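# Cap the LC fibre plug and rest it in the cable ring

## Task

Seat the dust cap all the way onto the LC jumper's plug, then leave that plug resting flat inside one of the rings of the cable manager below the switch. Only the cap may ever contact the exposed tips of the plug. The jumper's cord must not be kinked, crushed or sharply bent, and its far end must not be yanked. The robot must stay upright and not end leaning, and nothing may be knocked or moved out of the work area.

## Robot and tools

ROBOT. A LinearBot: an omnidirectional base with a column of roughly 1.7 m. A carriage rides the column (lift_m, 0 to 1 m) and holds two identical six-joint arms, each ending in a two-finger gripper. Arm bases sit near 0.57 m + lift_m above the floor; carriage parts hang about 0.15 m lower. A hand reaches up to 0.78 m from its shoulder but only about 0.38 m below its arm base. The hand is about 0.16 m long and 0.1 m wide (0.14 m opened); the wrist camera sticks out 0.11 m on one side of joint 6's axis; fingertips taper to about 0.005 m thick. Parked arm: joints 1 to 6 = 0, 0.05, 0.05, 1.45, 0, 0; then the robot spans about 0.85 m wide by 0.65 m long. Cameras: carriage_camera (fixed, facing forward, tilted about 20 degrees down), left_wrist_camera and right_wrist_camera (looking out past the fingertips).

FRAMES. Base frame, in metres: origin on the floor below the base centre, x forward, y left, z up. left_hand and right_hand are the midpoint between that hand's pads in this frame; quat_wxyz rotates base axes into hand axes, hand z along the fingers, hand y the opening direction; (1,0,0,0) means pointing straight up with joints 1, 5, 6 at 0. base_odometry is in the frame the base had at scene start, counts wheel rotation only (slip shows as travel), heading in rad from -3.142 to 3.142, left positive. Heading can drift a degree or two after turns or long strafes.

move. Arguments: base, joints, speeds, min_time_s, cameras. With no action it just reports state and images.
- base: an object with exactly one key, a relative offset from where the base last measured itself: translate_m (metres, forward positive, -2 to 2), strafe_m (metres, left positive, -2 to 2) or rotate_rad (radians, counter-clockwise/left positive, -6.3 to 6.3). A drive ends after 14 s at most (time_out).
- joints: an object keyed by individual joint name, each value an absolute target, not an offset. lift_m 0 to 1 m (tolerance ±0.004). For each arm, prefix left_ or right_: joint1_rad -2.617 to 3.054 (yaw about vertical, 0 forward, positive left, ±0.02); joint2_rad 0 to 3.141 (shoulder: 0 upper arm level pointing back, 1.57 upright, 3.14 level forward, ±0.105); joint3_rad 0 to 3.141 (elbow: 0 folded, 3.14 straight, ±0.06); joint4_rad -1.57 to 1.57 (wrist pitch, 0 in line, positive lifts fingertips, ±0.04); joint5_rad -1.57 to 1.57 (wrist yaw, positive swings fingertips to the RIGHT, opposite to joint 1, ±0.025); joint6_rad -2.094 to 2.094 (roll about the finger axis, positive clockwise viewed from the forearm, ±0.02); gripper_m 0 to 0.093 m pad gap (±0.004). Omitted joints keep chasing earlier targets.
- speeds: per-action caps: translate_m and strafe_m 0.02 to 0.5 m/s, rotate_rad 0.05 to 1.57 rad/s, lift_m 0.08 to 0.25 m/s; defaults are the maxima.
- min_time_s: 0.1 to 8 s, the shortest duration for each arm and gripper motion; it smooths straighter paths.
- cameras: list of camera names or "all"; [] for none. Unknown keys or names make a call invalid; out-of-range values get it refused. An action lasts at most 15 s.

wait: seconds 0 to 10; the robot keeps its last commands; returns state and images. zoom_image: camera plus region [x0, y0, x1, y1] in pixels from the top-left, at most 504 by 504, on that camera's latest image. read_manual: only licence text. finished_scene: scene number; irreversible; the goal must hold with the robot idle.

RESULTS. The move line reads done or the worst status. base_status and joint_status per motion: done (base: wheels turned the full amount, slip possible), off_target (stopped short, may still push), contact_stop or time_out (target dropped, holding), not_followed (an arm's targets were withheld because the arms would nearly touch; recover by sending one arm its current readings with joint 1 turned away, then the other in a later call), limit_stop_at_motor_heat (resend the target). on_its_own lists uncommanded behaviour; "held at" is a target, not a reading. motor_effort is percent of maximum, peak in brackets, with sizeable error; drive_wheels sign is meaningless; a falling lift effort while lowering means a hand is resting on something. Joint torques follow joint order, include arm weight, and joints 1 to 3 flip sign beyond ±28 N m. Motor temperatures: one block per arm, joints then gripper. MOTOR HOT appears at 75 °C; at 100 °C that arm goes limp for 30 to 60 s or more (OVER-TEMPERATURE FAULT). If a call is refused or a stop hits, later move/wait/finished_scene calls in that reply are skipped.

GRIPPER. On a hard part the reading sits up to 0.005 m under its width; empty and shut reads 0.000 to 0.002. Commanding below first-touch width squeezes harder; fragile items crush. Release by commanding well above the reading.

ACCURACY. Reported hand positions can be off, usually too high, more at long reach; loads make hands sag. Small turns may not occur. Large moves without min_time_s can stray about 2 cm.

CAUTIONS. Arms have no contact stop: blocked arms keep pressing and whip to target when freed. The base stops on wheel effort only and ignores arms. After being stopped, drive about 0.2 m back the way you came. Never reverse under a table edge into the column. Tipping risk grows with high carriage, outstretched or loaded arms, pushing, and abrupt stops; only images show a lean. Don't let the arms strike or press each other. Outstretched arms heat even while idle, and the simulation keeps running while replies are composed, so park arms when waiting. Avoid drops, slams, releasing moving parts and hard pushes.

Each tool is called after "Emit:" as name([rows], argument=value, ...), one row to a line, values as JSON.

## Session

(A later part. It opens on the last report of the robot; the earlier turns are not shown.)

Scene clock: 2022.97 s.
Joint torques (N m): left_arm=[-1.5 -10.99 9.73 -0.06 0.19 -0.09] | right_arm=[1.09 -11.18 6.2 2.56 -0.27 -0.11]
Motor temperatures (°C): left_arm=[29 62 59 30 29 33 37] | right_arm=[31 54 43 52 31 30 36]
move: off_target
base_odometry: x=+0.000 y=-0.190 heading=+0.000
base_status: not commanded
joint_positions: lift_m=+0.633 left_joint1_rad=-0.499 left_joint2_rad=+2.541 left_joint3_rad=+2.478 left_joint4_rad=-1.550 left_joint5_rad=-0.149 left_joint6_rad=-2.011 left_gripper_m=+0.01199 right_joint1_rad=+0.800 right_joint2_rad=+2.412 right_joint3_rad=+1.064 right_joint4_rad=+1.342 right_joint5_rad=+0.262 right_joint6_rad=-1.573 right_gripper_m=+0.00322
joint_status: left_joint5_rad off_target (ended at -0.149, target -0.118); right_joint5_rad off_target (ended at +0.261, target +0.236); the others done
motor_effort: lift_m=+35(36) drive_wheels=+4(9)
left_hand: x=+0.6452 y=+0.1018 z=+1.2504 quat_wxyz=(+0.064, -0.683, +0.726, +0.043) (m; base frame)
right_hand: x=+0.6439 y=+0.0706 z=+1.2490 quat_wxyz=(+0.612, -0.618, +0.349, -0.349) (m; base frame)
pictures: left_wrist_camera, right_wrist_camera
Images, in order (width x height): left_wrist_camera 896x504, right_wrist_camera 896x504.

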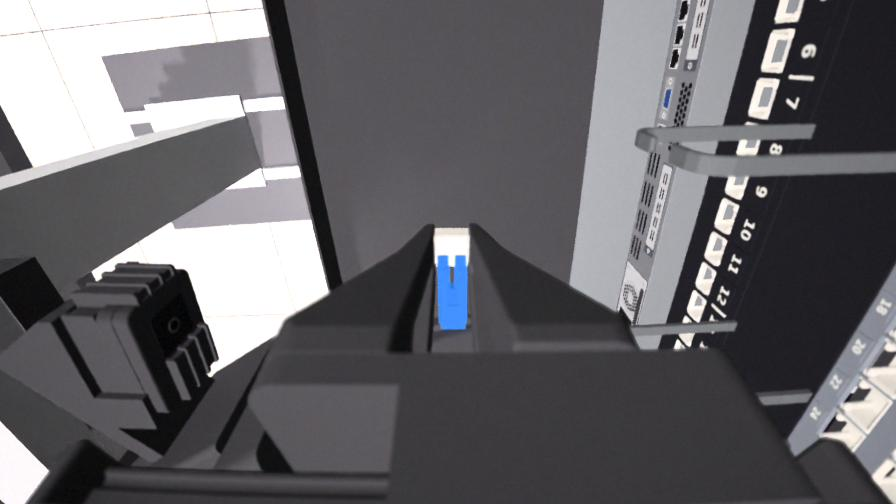

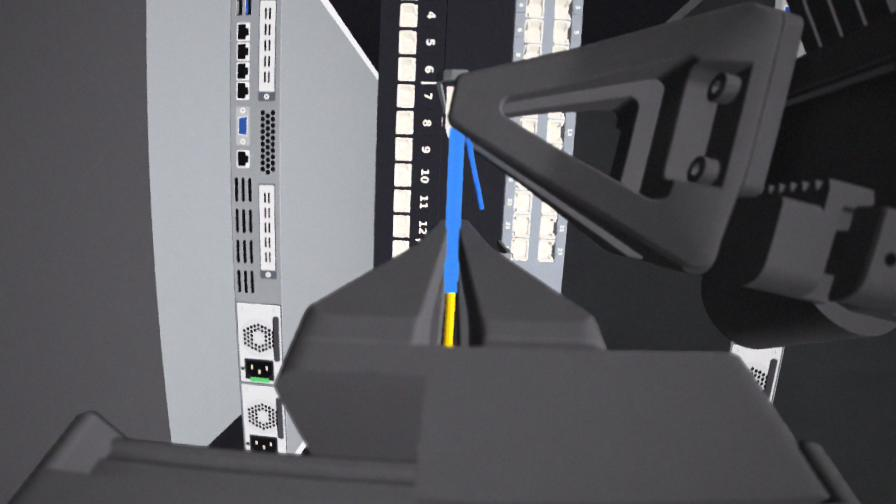

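Emit:
move(joints={"left_joint1_rad": -0.526, "left_joint3_rad": 2.518, "left_joint5_rad": -0.095, "right_joint1_rad": 0.820, "right_joint5_rad": 0.213}, min_time_s=1.5, cameras=["left_wrist_camera","right_wrist_camera"])

Emit:
zoom_image(camera="left_wrist_camera", region=[414, 220, 484, 340])

Emit:
zoom_image(camera="right_wrist_camera", region=[425, 75, 495, 145])

Scene clock: 2029.97 s.
Joint torques (N m): left_arm=[-2.06 -10.97 10.09 0.02 0.4 -0.09] | right_arm=[1.7 -11.17 6.2 2.56 -0.42 -0.11]
Motor temperatures (°C): left_arm=[29 61 59 30 29 33 37] | right_arm=[31 54 43 52 31 30 36]
move: off_target
base_odometry: x=+0.000 y=-0.190 heading=+0.000
base_status: not commanded
joint_positions: lift_m=+0.633 left_joint1_rad=-0.500 left_joint2_rad=+2.541 left_joint3_rad=+2.478 left_joint4_rad=-1.560 left_joint5_rad=-0.148 left_joint6_rad=-2.011 left_gripper_m=+0.01199 right_joint1_rad=+0.802 right_joint2_rad=+2.412 right_joint3_rad=+1.064 right_joint4_rad=+1.342 right_joint5_rad=+0.254 right_joint6_rad=-1.573 right_gripper_m=+0.00322
joint_status: left_joint1_rad off_target (ended at -0.500, target -0.526); left_joint5_rad off_target (ended at -0.149, target -0.095); right_joint5_rad off_target (ended at +0.254, target +0.213); the others done
motor_effort: lift_m=+35(36) drive_wheels=+6(6)
left_hand: x=+0.6428 y=+0.1023 z=+1.2505 quat_wxyz=(+0.062, -0.682, +0.727, +0.048) (m; base frame)
right_hand: x=+0.6423 y=+0.0727 z=+1.2490 quat_wxyz=(+0.614, -0.620, +0.346, -0.346) (m; base frame)
pictures: left_wrist_camera, right_wrist_camera
Images, in order (width x height): left_wrist_camera 896x504, right_wrist_camera 896x504.

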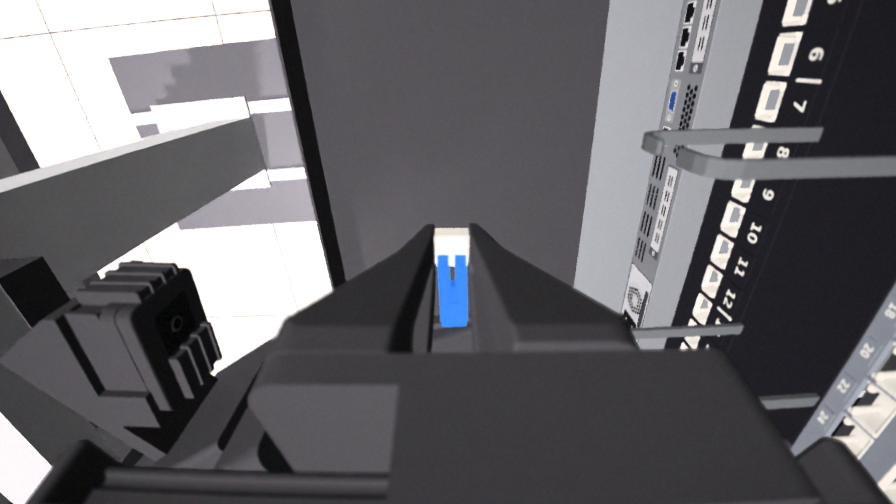

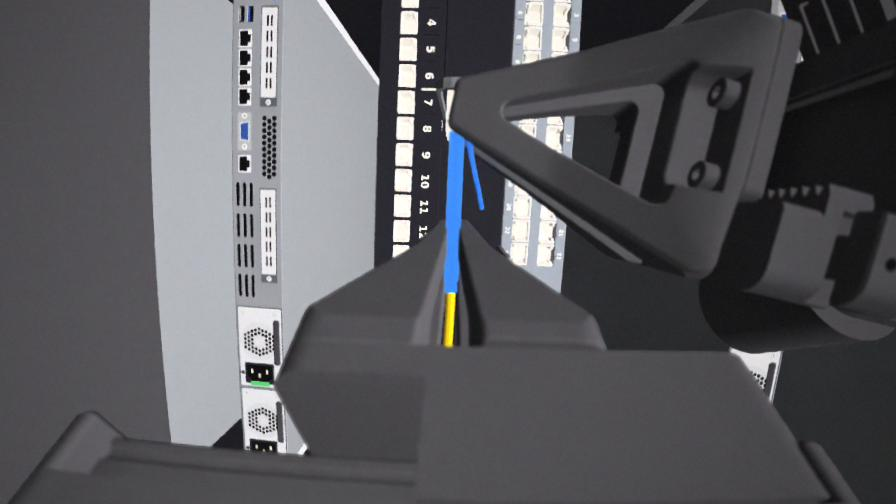

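Scaled by 4.200 from the camera's 896x504 image, which has a finer 1280x720 frame.

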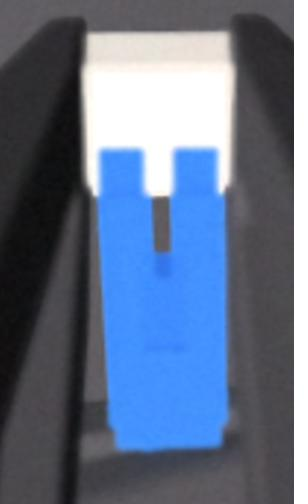

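Scaled by 7.200 from the camera's 896x504 image, which has a finer 1280x720 frame.

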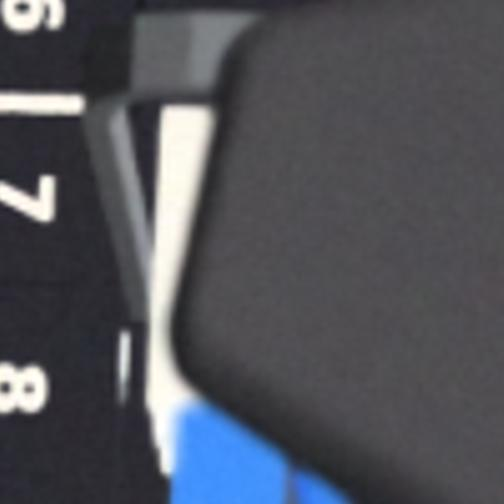

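Emit:
move(joints={"left_joint1_rad": -0.536, "left_joint3_rad": 2.520, "left_joint5_rad": -0.075, "right_joint1_rad": 0.829, "right_joint5_rad": 0.190}, min_time_s=1.5, cameras=["left_wrist_camera","right_wrist_camera"])

Emit:
zoom_image(camera="left_wrist_camera", region=[414, 220, 484, 340])

Emit:
zoom_image(camera="right_wrist_camera", region=[425, 75, 495, 145])

Scene clock: 2037.03 s.
Joint torques (N m): left_arm=[-2.76 -10.95 10.24 0.1 0.58 -0.08] | right_arm=[2.35 -11.17 6.2 2.56 -0.61 -0.11]
Motor temperatures (°C): left_arm=[29 61 59 30 29 33 37] | right_arm=[31 54 43 52 31 30 36]
move: off_target
base_odometry: x=+0.000 y=-0.190 heading=+0.000
base_status: not commanded
joint_positions: lift_m=+0.633 left_joint1_rad=-0.501 left_joint2_rad=+2.541 left_joint3_rad=+2.478 left_joint4_rad=-1.568 left_joint5_rad=-0.148 left_joint6_rad=-2.012 left_gripper_m=+0.01199 right_joint1_rad=+0.806 right_joint2_rad=+2.412 right_joint3_rad=+1.064 right_joint4_rad=+1.342 right_joint5_rad=+0.247 right_joint6_rad=-1.573 right_gripper_m=+0.00322
joint_status: left_joint1_rad off_target (ended at -0.501, target -0.536); left_joint5_rad off_target (ended at -0.148, target -0.075); right_joint1_rad off_target (ended at +0.805, target +0.829); right_joint5_rad off_target (ended at +0.247, target +0.190); the others done
motor_effort: lift_m=+35(36) drive_wheels=+0(7)
left_hand: x=+0.6408 y=+0.1026 z=+1.2506 quat_wxyz=(+0.061, -0.682, +0.727, +0.051) (m; base frame)
right_hand: x=+0.6404 y=+0.0751 z=+1.2490 quat_wxyz=(+0.616, -0.621, +0.343, -0.343) (m; base frame)
pictures: left_wrist_camera, right_wrist_camera
Images, in order (width x height): left_wrist_camera 896x504, right_wrist_camera 896x504.

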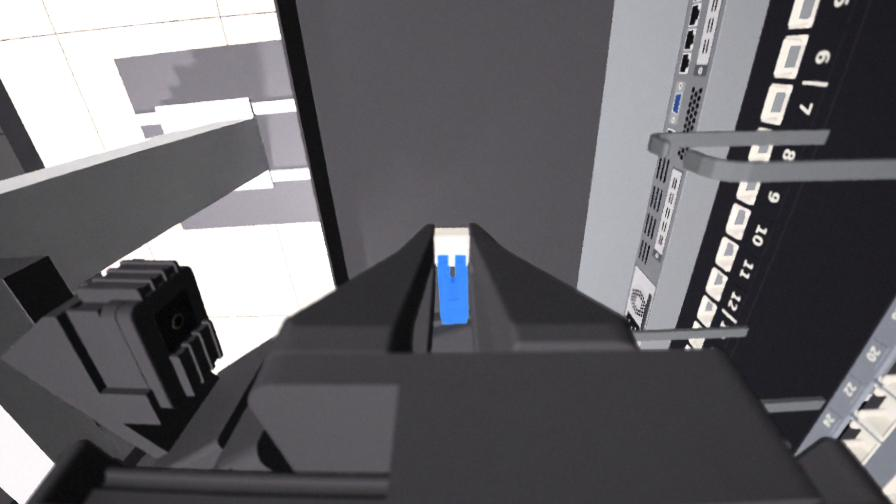

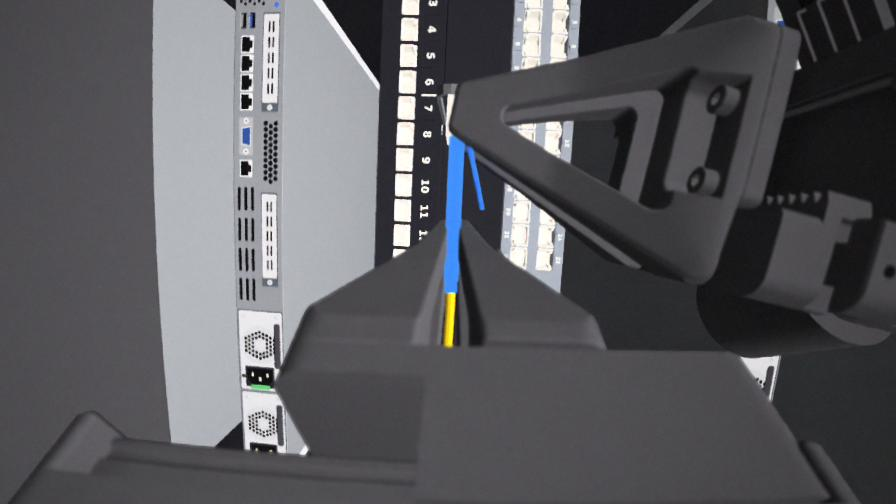

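Scaled by 4.200 from the camera's 896x504 image, which has a finer 1280x720 frame.

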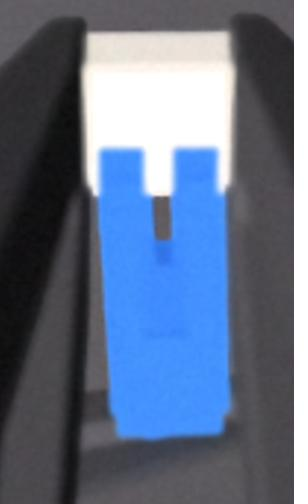

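Scaled by 7.200 from the camera's 896x504 image, which has a finer 1280x720 frame.

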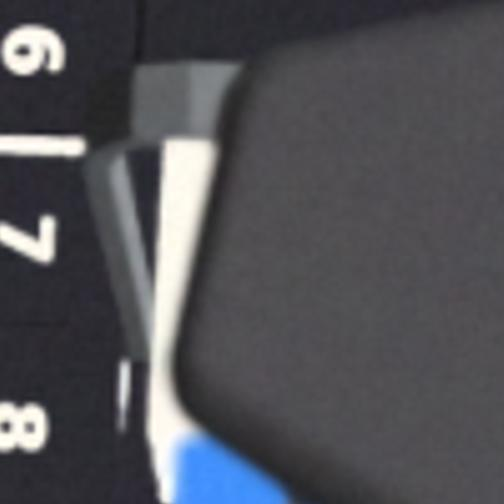

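Emit:
move(joints={"left_joint1_rad": -0.546, "left_joint3_rad": 2.522, "left_joint5_rad": -0.055, "right_joint1_rad": 0.838, "right_joint5_rad": 0.170}, min_time_s=1.5, cameras=["left_wrist_camera","right_wrist_camera"])

Emit:
zoom_image(camera="left_wrist_camera", region=[414, 220, 484, 340])

Emit:
zoom_image(camera="right_wrist_camera", region=[425, 75, 495, 145])

Scene clock: 2043.87 s.
Joint torques (N m): left_arm=[-3.51 -10.95 10.35 0.16 0.77 -0.06] | right_arm=[2.96 -11.18 6.22 2.55 -0.79 -0.11]
Motor temperatures (°C): left_arm=[30 61 59 30 29 33 37] | right_arm=[31 54 43 52 32 30 36]
move: off_target
base_odometry: x=+0.000 y=-0.190 heading=+0.000
base_status: not commanded
joint_positions: lift_m=+0.633 left_joint1_rad=-0.501 left_joint2_rad=+2.541 left_joint3_rad=+2.478 left_joint4_rad=-1.577 left_joint5_rad=-0.148 left_joint6_rad=-2.014 left_gripper_m=+0.01199 right_joint1_rad=+0.808 right_joint2_rad=+2.412 right_joint3_rad=+1.064 right_joint4_rad=+1.342 right_joint5_rad=+0.244 right_joint6_rad=-1.573 right_gripper_m=+0.00322
joint_status: left_joint1_rad off_target (ended at -0.501, target -0.546); left_joint5_rad off_target (ended at -0.148, target -0.055); right_joint1_rad off_target (ended at +0.808, target +0.838); right_joint5_rad off_target (ended at +0.244, target +0.170); the others done
motor_effort: lift_m=+35(36) drive_wheels=+2(7)
left_hand: x=+0.6390 y=+0.1035 z=+1.2507 quat_wxyz=(+0.060, -0.682, +0.727, +0.055) (m; base frame)
right_hand: x=+0.6393 y=+0.0765 z=+1.2491 quat_wxyz=(+0.617, -0.622, +0.341, -0.341) (m; base frame)
pictures: left_wrist_camera, right_wrist_camera
Images, in order (width x height): left_wrist_camera 896x504, right_wrist_camera 896x504.

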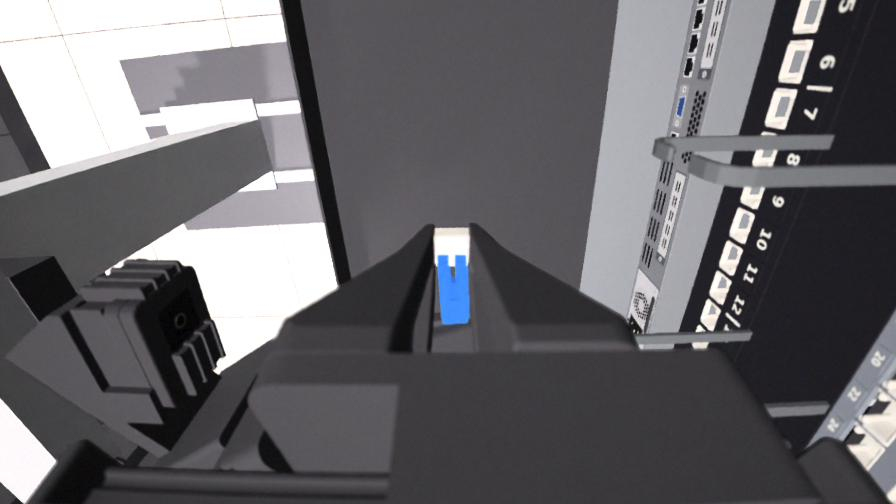

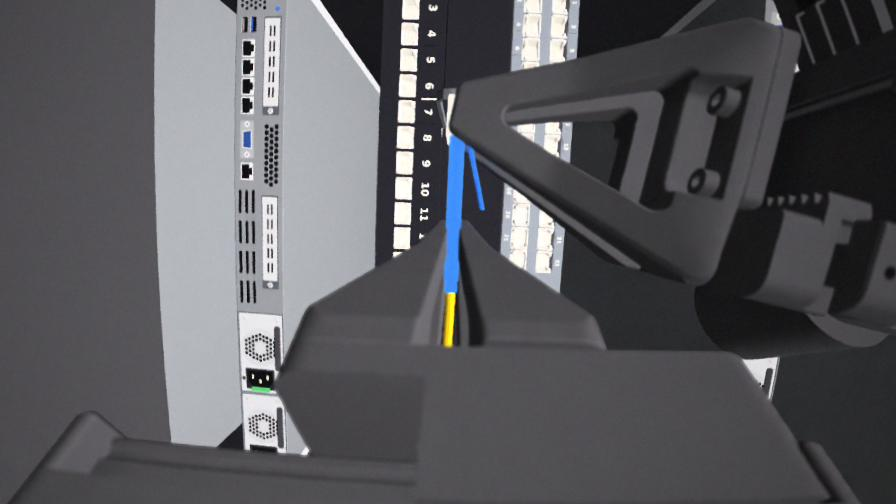

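Scaled by 4.200 from the camera's 896x504 image, which has a finer 1280x720 frame.

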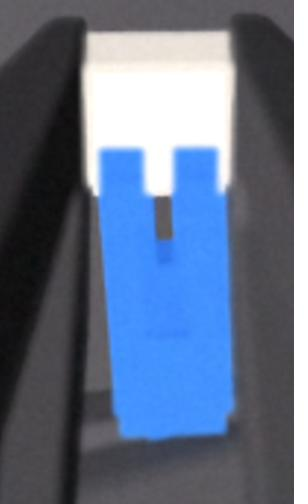

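Scaled by 7.200 from the camera's 896x504 image, which has a finer 1280x720 frame.

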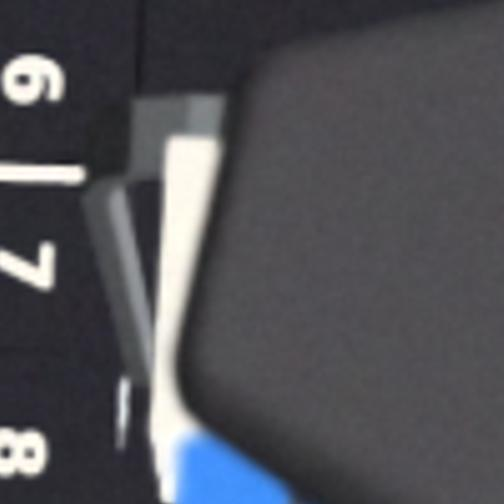

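Emit:
move(joints={"left_joint1_rad": -0.556, "left_joint3_rad": 2.527, "left_joint5_rad": -0.04, "right_joint1_rad": 0.845, "right_joint2_rad": 2.434, "right_joint3_rad": 1.092, "right_joint5_rad": 0.155}, min_time_s=1.5, cameras=["left_wrist_camera","right_wrist_camera"])

Emit:
zoom_image(camera="left_wrist_camera", region=[414, 220, 484, 340])

Emit:
zoom_image(camera="right_wrist_camera", region=[425, 75, 495, 145])

Scene clock: 2053.23 s.
Joint torques (N m): left_arm=[-4.36 -11.26 10.09 0.27 0.9 -0.05] | right_arm=[3.51 -10.66 7.13 2.54 -0.93 -0.11]
Motor temperatures (°C): left_arm=[30 62 59 30 30 33 37] | right_arm=[31 54 43 52 32 30 36]
move: off_target
base_odometry: x=+0.000 y=-0.190 heading=+0.000
base_status: not commanded
joint_positions: lift_m=+0.633 left_joint1_rad=-0.501 left_joint2_rad=+2.545 left_joint3_rad=+2.487 left_joint4_rad=-1.587 left_joint5_rad=-0.148 left_joint6_rad=-2.014 left_gripper_m=+0.01199 right_joint1_rad=+0.810 right_joint2_rad=+2.412 right_joint3_rad=+1.064 right_joint4_rad=+1.343 right_joint5_rad=+0.243 right_joint6_rad=-1.573 right_gripper_m=+0.00322
joint_status: left_joint1_rad off_target (ended at -0.501, target -0.556); left_joint5_rad off_target (ended at -0.148, target -0.040); right_joint1_rad off_target (ended at +0.810, target +0.845); right_joint5_rad off_target (ended at +0.243, target +0.155); the others done
motor_effort: lift_m=+35(36) drive_wheels=+3(7)
left_hand: x=+0.6382 y=+0.1040 z=+1.2511 quat_wxyz=(+0.059, -0.682, +0.727, +0.058) (m; base frame)
right_hand: x=+0.6384 y=+0.0776 z=+1.2494 quat_wxyz=(+0.618, -0.622, +0.340, -0.340) (m; base frame)
pictures: left_wrist_camera, right_wrist_camera
Images, in order (width x height): left_wrist_camera 896x504, right_wrist_camera 896x504.

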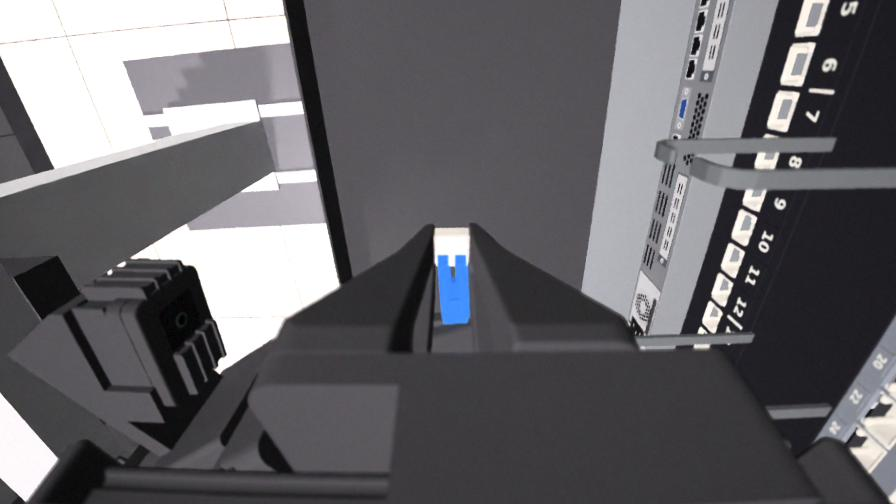

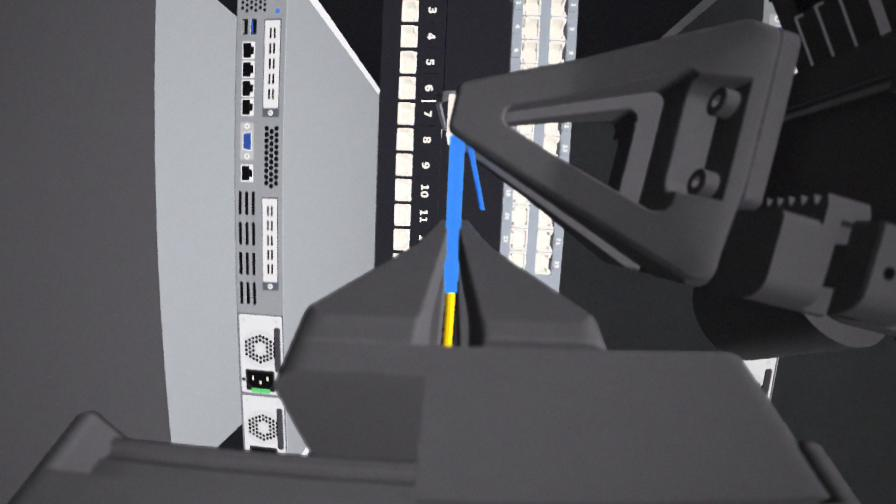

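Scaled by 4.200 from the camera's 896x504 image, which has a finer 1280x720 frame.

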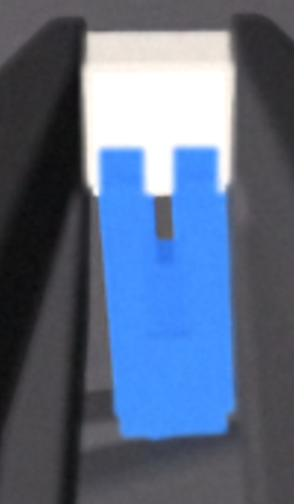

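Scaled by 7.200 from the camera's 896x504 image, which has a finer 1280x720 frame.

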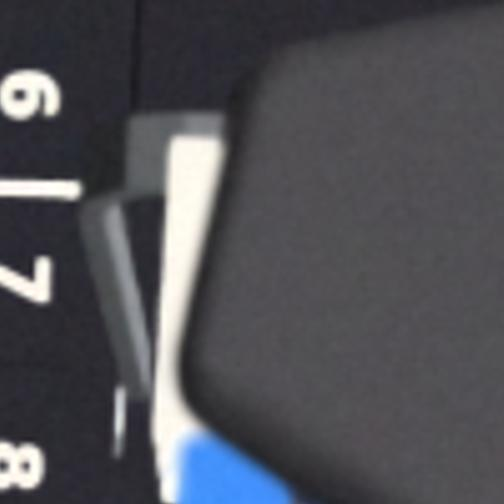

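Emit:
move(joints={"left_joint1_rad": -0.500, "left_joint2_rad": 2.560, "left_joint3_rad": 2.518, "left_joint5_rad": -0.148, "right_joint1_rad": 0.810, "right_joint2_rad": 2.4286, "right_joint3_rad": 1.0816, "right_joint5_rad": 0.244}, min_time_s=1.5, cameras=["left_wrist_camera"])

Emit:
move(joints={"left_gripper_m": 0.018}, min_time_s=2.0, cameras=["left_wrist_camera", "right_wrist_camera"])

Emit:
zoom_image(camera="left_wrist_camera", region=[404, 220, 504, 340])

Scene clock: 2073.87 s.
Joint torques (N m): left_arm=[0.18 -11.12 9.29 0.22 -0.01 -0.06] | right_arm=[-0.05 -11.18 6.22 2.52 -0.08 -0.11]
Motor temperatures (°C): left_arm=[31 66 63 30 30 33 37] | right_arm=[32 54 43 53 32 30 36]
move: done
base_odometry: x=+0.000 y=-0.190 heading=+0.000
base_status: not commanded
joint_positions: lift_m=+0.633 left_joint1_rad=-0.501 left_joint2_rad=+2.545 left_joint3_rad=+2.487 left_joint4_rad=-1.582 left_joint5_rad=-0.159 left_joint6_rad=-2.015 left_gripper_m=+0.01199 right_joint1_rad=+0.810 right_joint2_rad=+2.412 right_joint3_rad=+1.064 right_joint4_rad=+1.344 right_joint5_rad=+0.251 right_joint6_rad=-1.573 right_gripper_m=+0.00322
joint_status: all done
motor_effort: lift_m=+35(36) drive_wheels=+2(6)
left_hand: x=+0.6402 y=+0.1050 z=+1.2514 quat_wxyz=(+0.065, -0.682, +0.726, +0.057) (m; base frame)
right_hand: x=+0.6391 y=+0.0764 z=+1.2496 quat_wxyz=(+0.617, -0.621, +0.342, -0.343) (m; base frame)
pictures: left_wrist_camera
Images, in order (width x height): left_wrist_camera 896x504.

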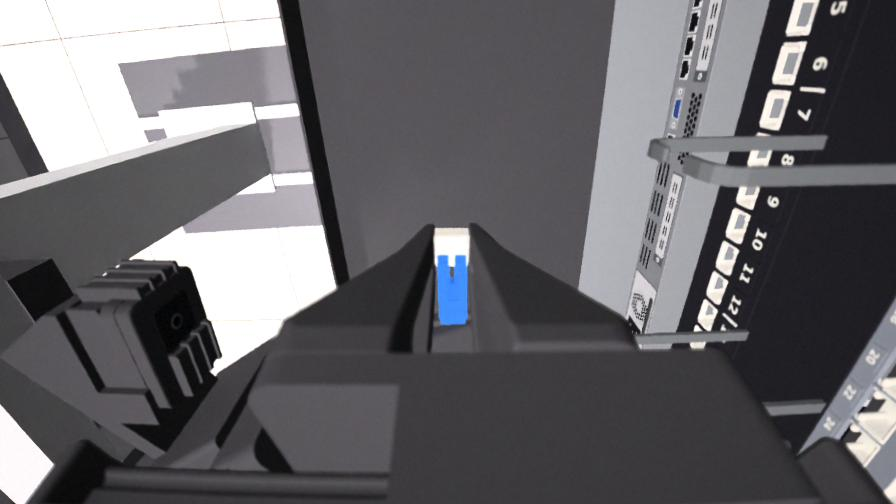

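Scene clock: 2076.13 s.
Joint torques (N m): left_arm=[0.16 -11.17 9.31 0.13 -0.01 -0.05] | right_arm=[-0.03 -11.17 6.22 2.53 -0.08 -0.11]
Motor temperatures (°C): left_arm=[31 66 63 30 30 33 36] | right_arm=[32 54 43 53 32 30 36]
move: done
base_odometry: x=+0.000 y=-0.190 heading=+0.000
base_status: not commanded
joint_positions: lift_m=+0.633 left_joint1_rad=-0.501 left_joint2_rad=+2.545 left_joint3_rad=+2.487 left_joint4_rad=-1.571 left_joint5_rad=-0.158 left_joint6_rad=-2.015 left_gripper_m=+0.01789 right_joint1_rad=+0.810 right_joint2_rad=+2.412 right_joint3_rad=+1.064 right_joint4_rad=+1.344 right_joint5_rad=+0.251 right_joint6_rad=-1.573 right_gripper_m=+0.00322
joint_status: all done
motor_effort: lift_m=+35(36) drive_wheels=+5(6)
left_hand: x=+0.6425 y=+0.1036 z=+1.2512 quat_wxyz=(+0.066, -0.682, +0.726, +0.052) (m; base frame)
right_hand: x=+0.6392 y=+0.0763 z=+1.2496 quat_wxyz=(+0.616, -0.620, +0.342, -0.343) (m; base frame)
pictures: left_wrist_camera, right_wrist_camera
Images, in order (width x height): left_wrist_camera 896x504, right_wrist_camera 896x504.

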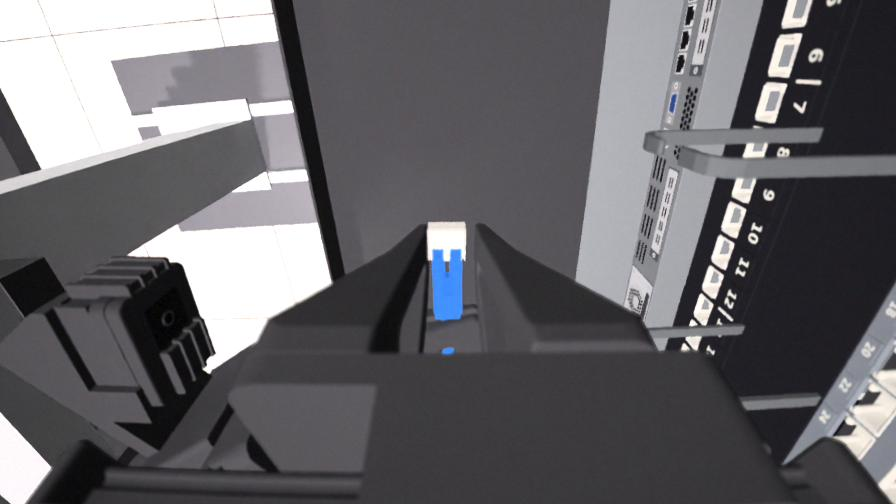

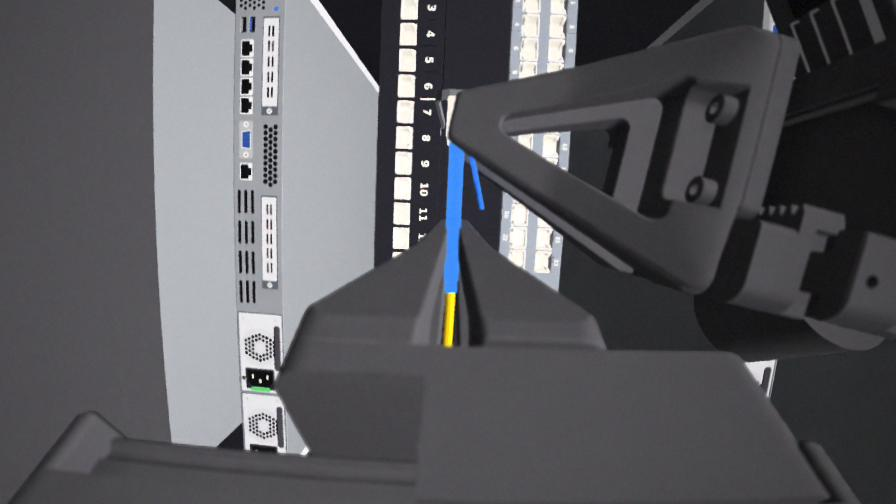

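Scaled by 4.200 from the camera's 896x504 image, which has a finer 1280x720 frame.

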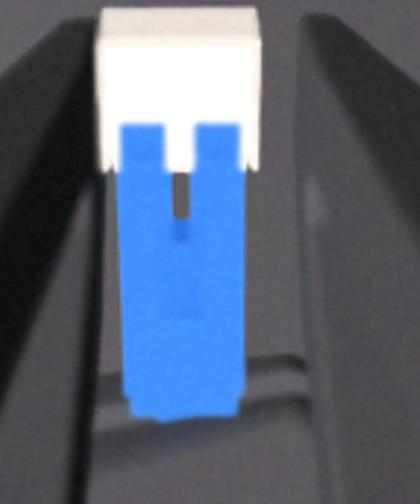

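Emit:
move(joints={"left_gripper_m": 0.045}, min_time_s=2.0, cameras=["left_wrist_camera", "right_wrist_camera"])

Emit:
zoom_image(camera="left_wrist_camera", region=[404, 200, 504, 340])

Scene clock: 2082.63 s.
Joint torques (N m): left_arm=[0.16 -11.18 9.29 0.11 0 -0.05] | right_arm=[-0.02 -11.19 6.23 2.53 -0.08 -0.11]
Motor temperatures (°C): left_arm=[30 67 63 30 30 33 36] | right_arm=[32 54 43 53 32 30 36]
move: done
base_odometry: x=+0.000 y=-0.190 heading=+0.000
base_status: not commanded
joint_positions: lift_m=+0.633 left_joint1_rad=-0.501 left_joint2_rad=+2.545 left_joint3_rad=+2.487 left_joint4_rad=-1.569 left_joint5_rad=-0.158 left_joint6_rad=-2.015 left_gripper_m=+0.04487 right_joint1_rad=+0.810 right_joint2_rad=+2.412 right_joint3_rad=+1.064 right_joint4_rad=+1.344 right_joint5_rad=+0.251 right_joint6_rad=-1.573 right_gripper_m=+0.00321
joint_status: all done
motor_effort: lift_m=+35(36) drive_wheels=+2(8)
left_hand: x=+0.6429 y=+0.1033 z=+1.2512 quat_wxyz=(+0.066, -0.682, +0.726, +0.051) (m; base frame)
right_hand: x=+0.6392 y=+0.0763 z=+1.2496 quat_wxyz=(+0.616, -0.620, +0.342, -0.343) (m; base frame)
pictures: left_wrist_camera, right_wrist_camera
Images, in order (width x height): left_wrist_camera 896x504, right_wrist_camera 896x504.

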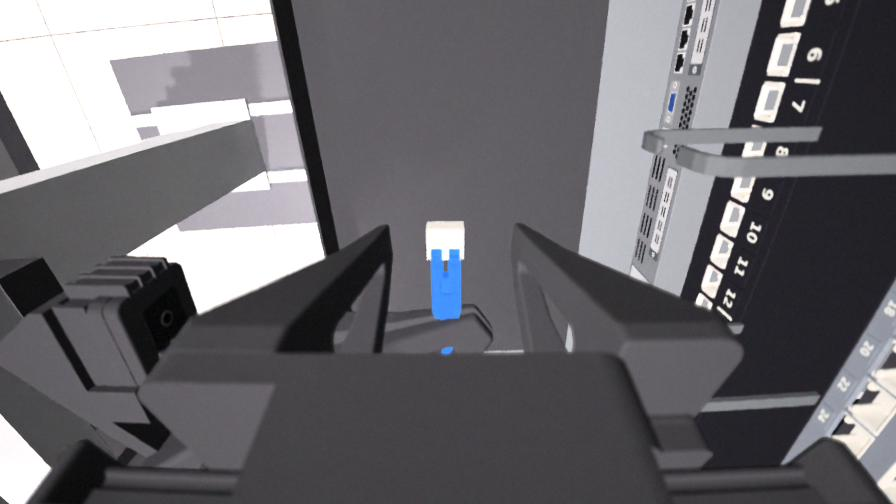

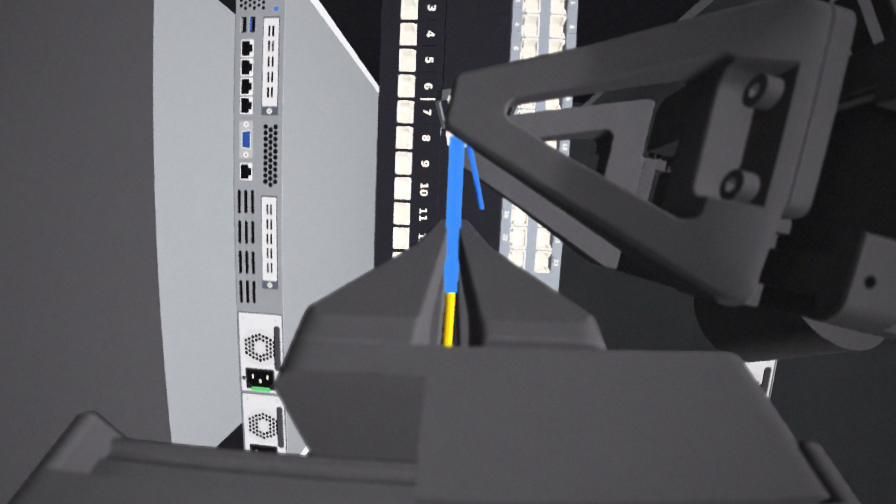

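Scaled by 3.600 from the camera's 896x504 image, which has a finer 1280x720 frame.

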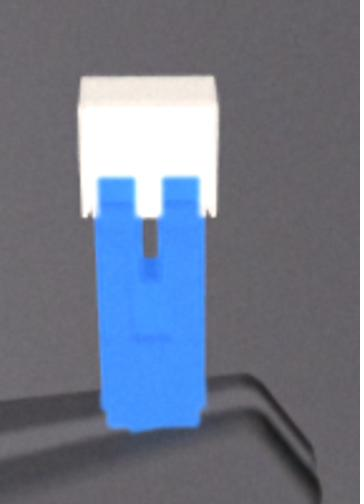

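Emit:
move(joints={"left_joint2_rad": 2.36}, min_time_s=2.0, cameras=["left_wrist_camera", "right_wrist_camera"])

Emit:
move(joints={"left_joint1_rad": -0.35, "left_joint2_rad": 1.6, "left_joint3_rad": 1.9, "left_joint4_rad": -0.9, "left_joint5_rad": 0.0, "left_joint6_rad": -1.5}, min_time_s=2.0, cameras=["carriage_camera", "right_wrist_camera"])

Scene clock: 2089.70 s.
Joint torques (N m): left_arm=[0.18 -15.51 9.33 0.41 -0.02 -0.05] | right_arm=[-0.02 -11.18 6.22 2.53 -0.08 -0.11]
Motor temperatures (°C): left_arm=[30 68 64 30 30 33 36] | right_arm=[31 54 43 53 32 30 36]
move: done
base_odometry: x=+0.000 y=-0.190 heading=+0.000
base_status: not commanded
joint_positions: lift_m=+0.633 left_joint1_rad=-0.501 left_joint2_rad=+2.407 left_joint3_rad=+2.487 left_joint4_rad=-1.567 left_joint5_rad=-0.158 left_joint6_rad=-2.015 left_gripper_m=+0.04487 right_joint1_rad=+0.810 right_joint2_rad=+2.412 right_joint3_rad=+1.064 right_joint4_rad=+1.344 right_joint5_rad=+0.251 right_joint6_rad=-1.573 right_gripper_m=+0.00321
joint_status: all done
motor_effort: lift_m=+35(36) drive_wheels=+5(8)
left_hand: x=+0.6454 y=+0.1020 z=+1.3139 quat_wxyz=(+0.088, -0.686, +0.722, -0.015) (m; base frame)
right_hand: x=+0.6392 y=+0.0763 z=+1.2496 quat_wxyz=(+0.616, -0.620, +0.342, -0.343) (m; base frame)
pictures: left_wrist_camera, right_wrist_camera
Images, in order (width x height): left_wrist_camera 896x504, right_wrist_camera 896x504.

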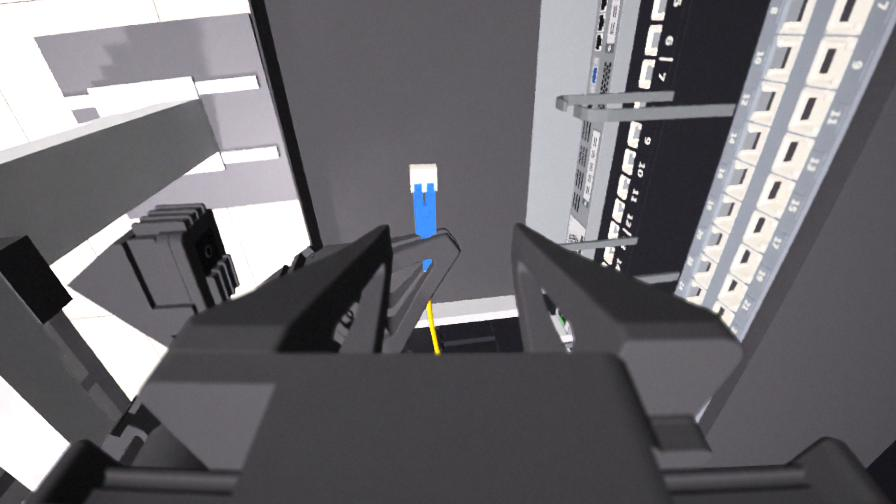

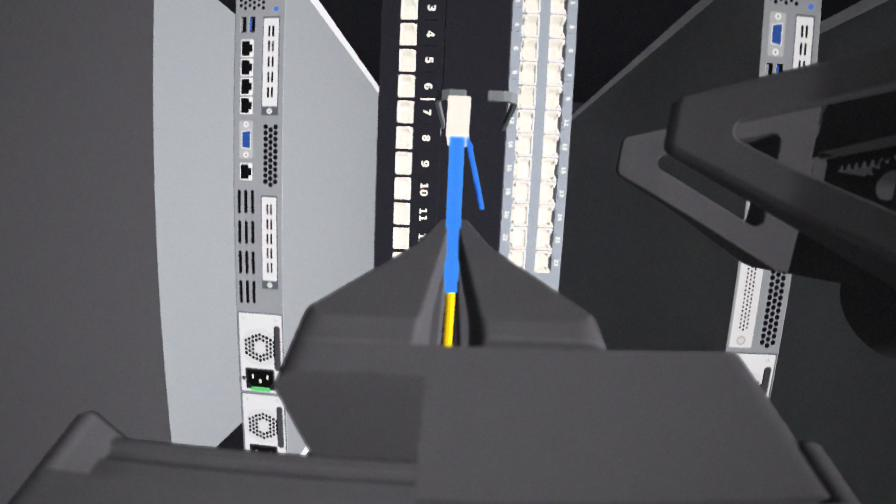

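Scene clock: 2092.03 s.
Joint torques (N m): left_arm=[0.69 -8.55 6.04 2.03 0.12 0.16] | right_arm=[-0.05 -11.18 6.19 2.53 -0.08 -0.11]
Motor temperatures (°C): left_arm=[30 68 63 30 30 33 36] | right_arm=[31 54 43 53 32 30 36]
move: done
base_odometry: x=+0.000 y=-0.190 heading=+0.000
base_status: not commanded
joint_positions: lift_m=+0.633 left_joint1_rad=-0.358 left_joint2_rad=+1.626 left_joint3_rad=+1.915 left_joint4_rad=-0.918 left_joint5_rad=-0.013 left_joint6_rad=-1.512 left_gripper_m=+0.04488 right_joint1_rad=+0.810 right_joint2_rad=+2.412 right_joint3_rad=+1.064 right_joint4_rad=+1.344 right_joint5_rad=+0.251 right_joint6_rad=-1.573 right_gripper_m=+0.00321
joint_status: all done
motor_effort: lift_m=+35(35) drive_wheels=+3(6)
left_hand: x=+0.6385 y=+0.1512 z=+1.5468 quat_wxyz=(+0.274, -0.489, +0.745, -0.361) (m; base frame)
right_hand: x=+0.6392 y=+0.0763 z=+1.2496 quat_wxyz=(+0.616, -0.620, +0.342, -0.343) (m; base frame)
pictures: carriage_camera, right_wrist_camera
Images, in order (width x height): carriage_camera 896x504, right_wrist_camera 896x504.

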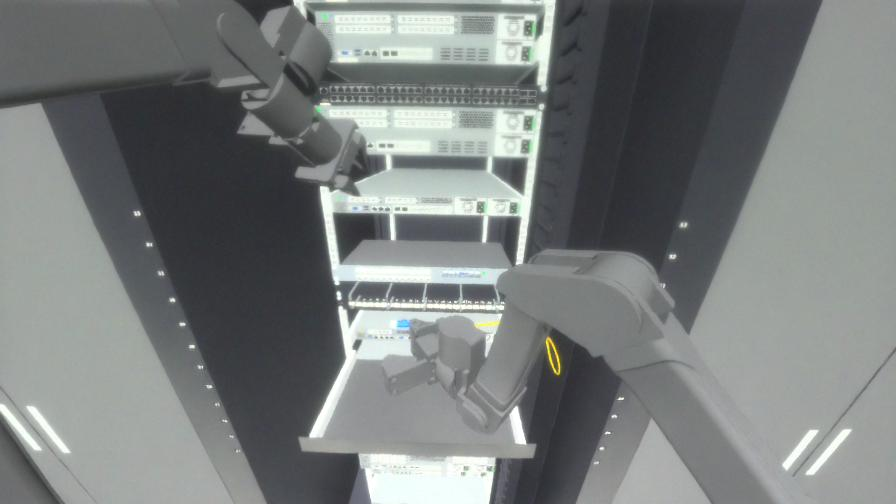

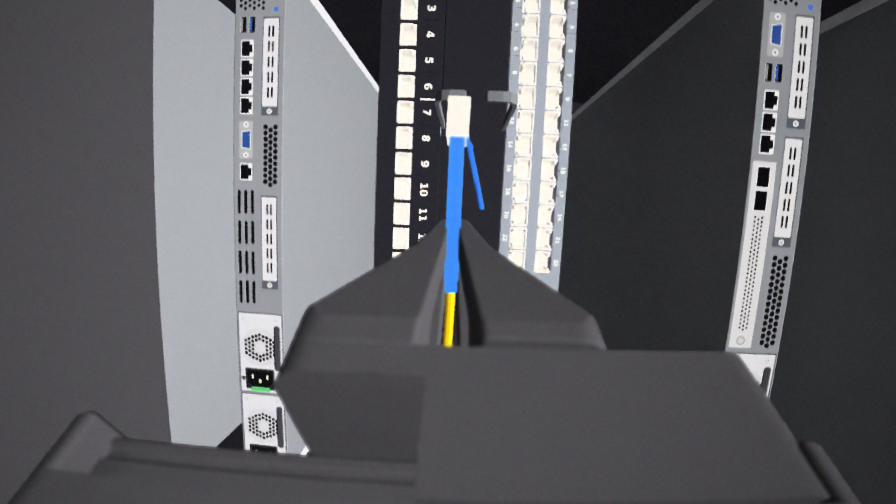

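Emit:
zoom_image(camera="right_wrist_camera", region=[410, 80, 510, 240])

Emit:
move(joints={"left_joint1_rad": -0.1, "left_joint2_rad": 0.8, "left_joint3_rad": 0.9, "left_joint4_rad": 0.3, "left_joint5_rad": 0.0, "left_joint6_rad": 0.0}, min_time_s=2.0, cameras=[])

Emit:
move(joints={"left_joint1_rad": 0.0, "left_joint2_rad": 0.05, "left_joint3_rad": 0.05, "left_joint4_rad": 1.45, "left_joint5_rad": 0.0, "left_joint6_rad": 0.0}, min_time_s=2.0, cameras=[])

Scaled by 3.150 from the camera's 896x504 image, which has a finer 1280x720 frame.

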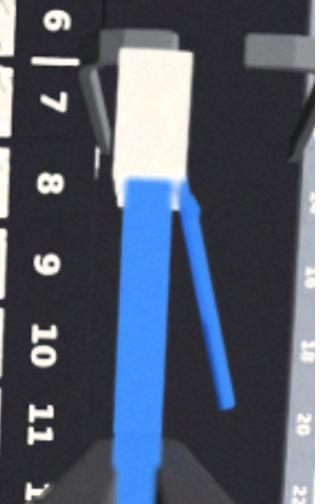

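Scene clock: 2100.93 s.
Joint torques (N m): left_arm=[0.73 -0.92 6.43 1.97 0.16 0.12] | right_arm=[-0.02 -11.18 6.23 2.53 -0.07 -0.11]
Motor temperatures (°C): left_arm=[30 65 62 32 30 33 36] | right_arm=[31 54 43 53 32 30 36]
move: done
base_odometry: x=+0.000 y=-0.190 heading=+0.000
base_status: not commanded
joint_positions: lift_m=+0.633 left_joint1_rad=-0.109 left_joint2_rad=+0.805 left_joint3_rad=+0.916 left_joint4_rad=+0.282 left_joint5_rad=-0.010 left_joint6_rad=-0.013 left_gripper_m=+0.04488 right_joint1_rad=+0.810 right_joint2_rad=+2.412 right_joint3_rad=+1.064 right_joint4_rad=+1.344 right_joint5_rad=+0.251 right_joint6_rad=-1.573 right_gripper_m=+0.00321
joint_status: all done
motor_effort: lift_m=+35(36) drive_wheels=+5(8)
left_hand: x=+0.5149 y=+0.2761 z=+1.6715 quat_wxyz=(+0.830, +0.022, +0.555, -0.048) (m; base frame)
right_hand: x=+0.6392 y=+0.0763 z=+1.2496 quat_wxyz=(+0.616, -0.620, +0.342, -0.343) (m; base frame)
pictures: none
No camera images: "cameras" was empty.

Scene clock: 2103.30 s.
Joint torques (N m): left_arm=[0.73 2.84 5.04 -0.12 0.16 0.11] | right_arm=[-0.03 -11.21 6.22 2.53 -0.07 -0.11]
Motor temperatures (°C): left_arm=[30 64 61 32 30 33 35] | right_arm=[31 54 43 53 32 30 36]
move: done
base_odometry: x=+0.000 y=-0.190 heading=+0.000
base_status: not commanded
joint_positions: lift_m=+0.633 left_joint1_rad=-0.008 left_joint2_rad=+0.058 left_joint3_rad=+0.064 left_joint4_rad=+1.436 left_joint5_rad=-0.010 left_joint6_rad=-0.010 left_gripper_m=+0.04488 right_joint1_rad=+0.810 right_joint2_rad=+2.412 right_joint3_rad=+1.064 right_joint4_rad=+1.344 right_joint5_rad=+0.251 right_joint6_rad=-1.573 right_gripper_m=+0.00321
joint_status: all done
motor_effort: lift_m=+35(36) drive_wheels=+4(7)
left_hand: x=+0.2480 y=+0.3083 z=+1.6210 quat_wxyz=(+0.998, -0.005, +0.065, -0.009) (m; base frame)
right_hand: x=+0.6392 y=+0.0763 z=+1.2495 quat_wxyz=(+0.616, -0.621, +0.342, -0.343) (m; base frame)
pictures: none
No camera images: "cameras" was empty.

Emit:
move(joints={"right_joint1_rad": 0.805, "right_joint2_rad": 2.3805, "right_joint3_rad": 1.0540, "right_joint4_rad": 1.345, "right_joint5_rad": 0.243}, min_time_s=0.8, cameras=[])

Emit:
move(joints={"right_joint1_rad": 0.6432, "right_joint2_rad": 2.3597, "right_joint3_rad": 1.0061, "right_joint4_rad": 1.3781, "right_joint5_rad": 0.0273}, min_time_s=2.5, cameras=["carriage_camera", "right_wrist_camera"])

Scene clock: 2144.73 s.
Joint torques (N m): left_arm=[0.72 2.85 5.05 -0.17 0.16 0.11] | right_arm=[-0.53 -15.66 3.81 2.69 -0.09 -0.11]
Motor temperatures (°C): left_arm=[29 53 56 30 29 33 35] | right_arm=[31 55 43 53 32 30 37]
move: done
base_odometry: x=+0.000 y=-0.190 heading=+0.000
base_status: not commanded
joint_positions: lift_m=+0.633 left_joint1_rad=-0.008 left_joint2_rad=+0.058 left_joint3_rad=+0.064 left_joint4_rad=+1.439 left_joint5_rad=-0.010 left_joint6_rad=-0.010 left_gripper_m=+0.04488 right_joint1_rad=+0.810 right_joint2_rad=+2.412 right_joint3_rad=+1.064 right_joint4_rad=+1.344 right_joint5_rad=+0.251 right_joint6_rad=-1.573 right_gripper_m=+0.00321
joint_status: all done
motor_effort: lift_m=+35(36) drive_wheels=+4(7)
left_hand: x=+0.2472 y=+0.3083 z=+1.6211 quat_wxyz=(+0.998, -0.005, +0.063, -0.009) (m; base frame)
right_hand: x=+0.6392 y=+0.0763 z=+1.2496 quat_wxyz=(+0.616, -0.620, +0.342, -0.343) (m; base frame)
pictures: none
No camera images: "cameras" was empty.

Scene clock: 2147.53 s.
Joint torques (N m): left_arm=[0.7 2.85 5.01 -0.17 0.16 0.11] | right_arm=[-0.57 -15.28 3.59 2.7 -0.14 -0.11]
Motor temperatures (°C): left_arm=[29 53 56 30 29 33 35] | right_arm=[31 56 43 53 31 30 37]
move: done
base_odometry: x=+0.000 y=-0.190 heading=+0.000
base_status: not commanded
joint_positions: lift_m=+0.633 left_joint1_rad=-0.008 left_joint2_rad=+0.058 left_joint3_rad=+0.064 left_joint4_rad=+1.440 left_joint5_rad=-0.010 left_joint6_rad=-0.010 left_gripper_m=+0.04488 right_joint1_rad=+0.649 right_joint2_rad=+2.391 right_joint3_rad=+1.017 right_joint4_rad=+1.375 right_joint5_rad=+0.038 right_joint6_rad=-1.573 right_gripper_m=+0.00321
joint_status: all done
motor_effort: lift_m=+35(36) drive_wheels=+3(7)
left_hand: x=+0.2471 y=+0.3083 z=+1.6211 quat_wxyz=(+0.998, -0.005, +0.063, -0.009) (m; base frame)
right_hand: x=+0.6699 y=+0.0295 z=+1.2524 quat_wxyz=(+0.627, -0.627, +0.326, -0.328) (m; base frame)
pictures: carriage_camera, right_wrist_camera
Images, in order (width x height): carriage_camera 896x504, right_wrist_camera 896x504.

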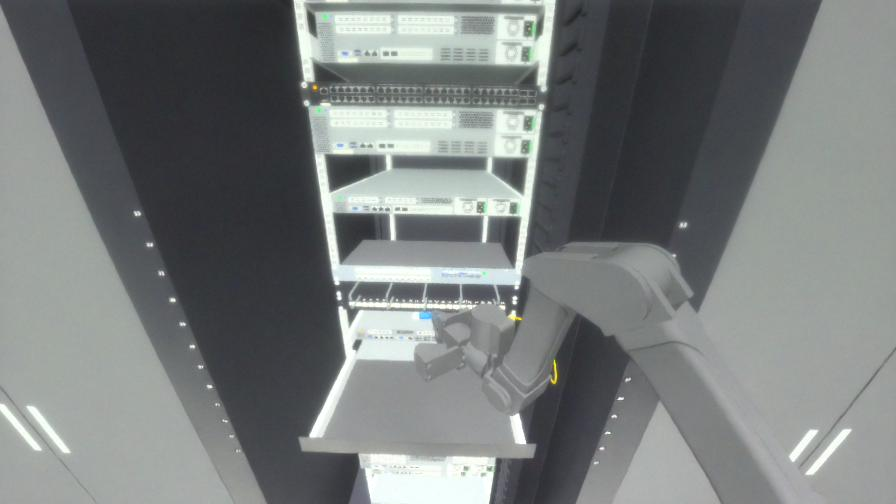

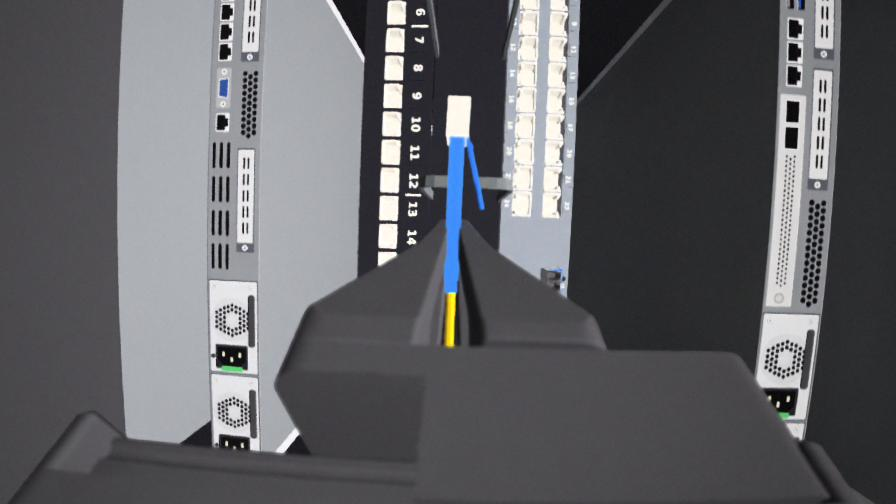

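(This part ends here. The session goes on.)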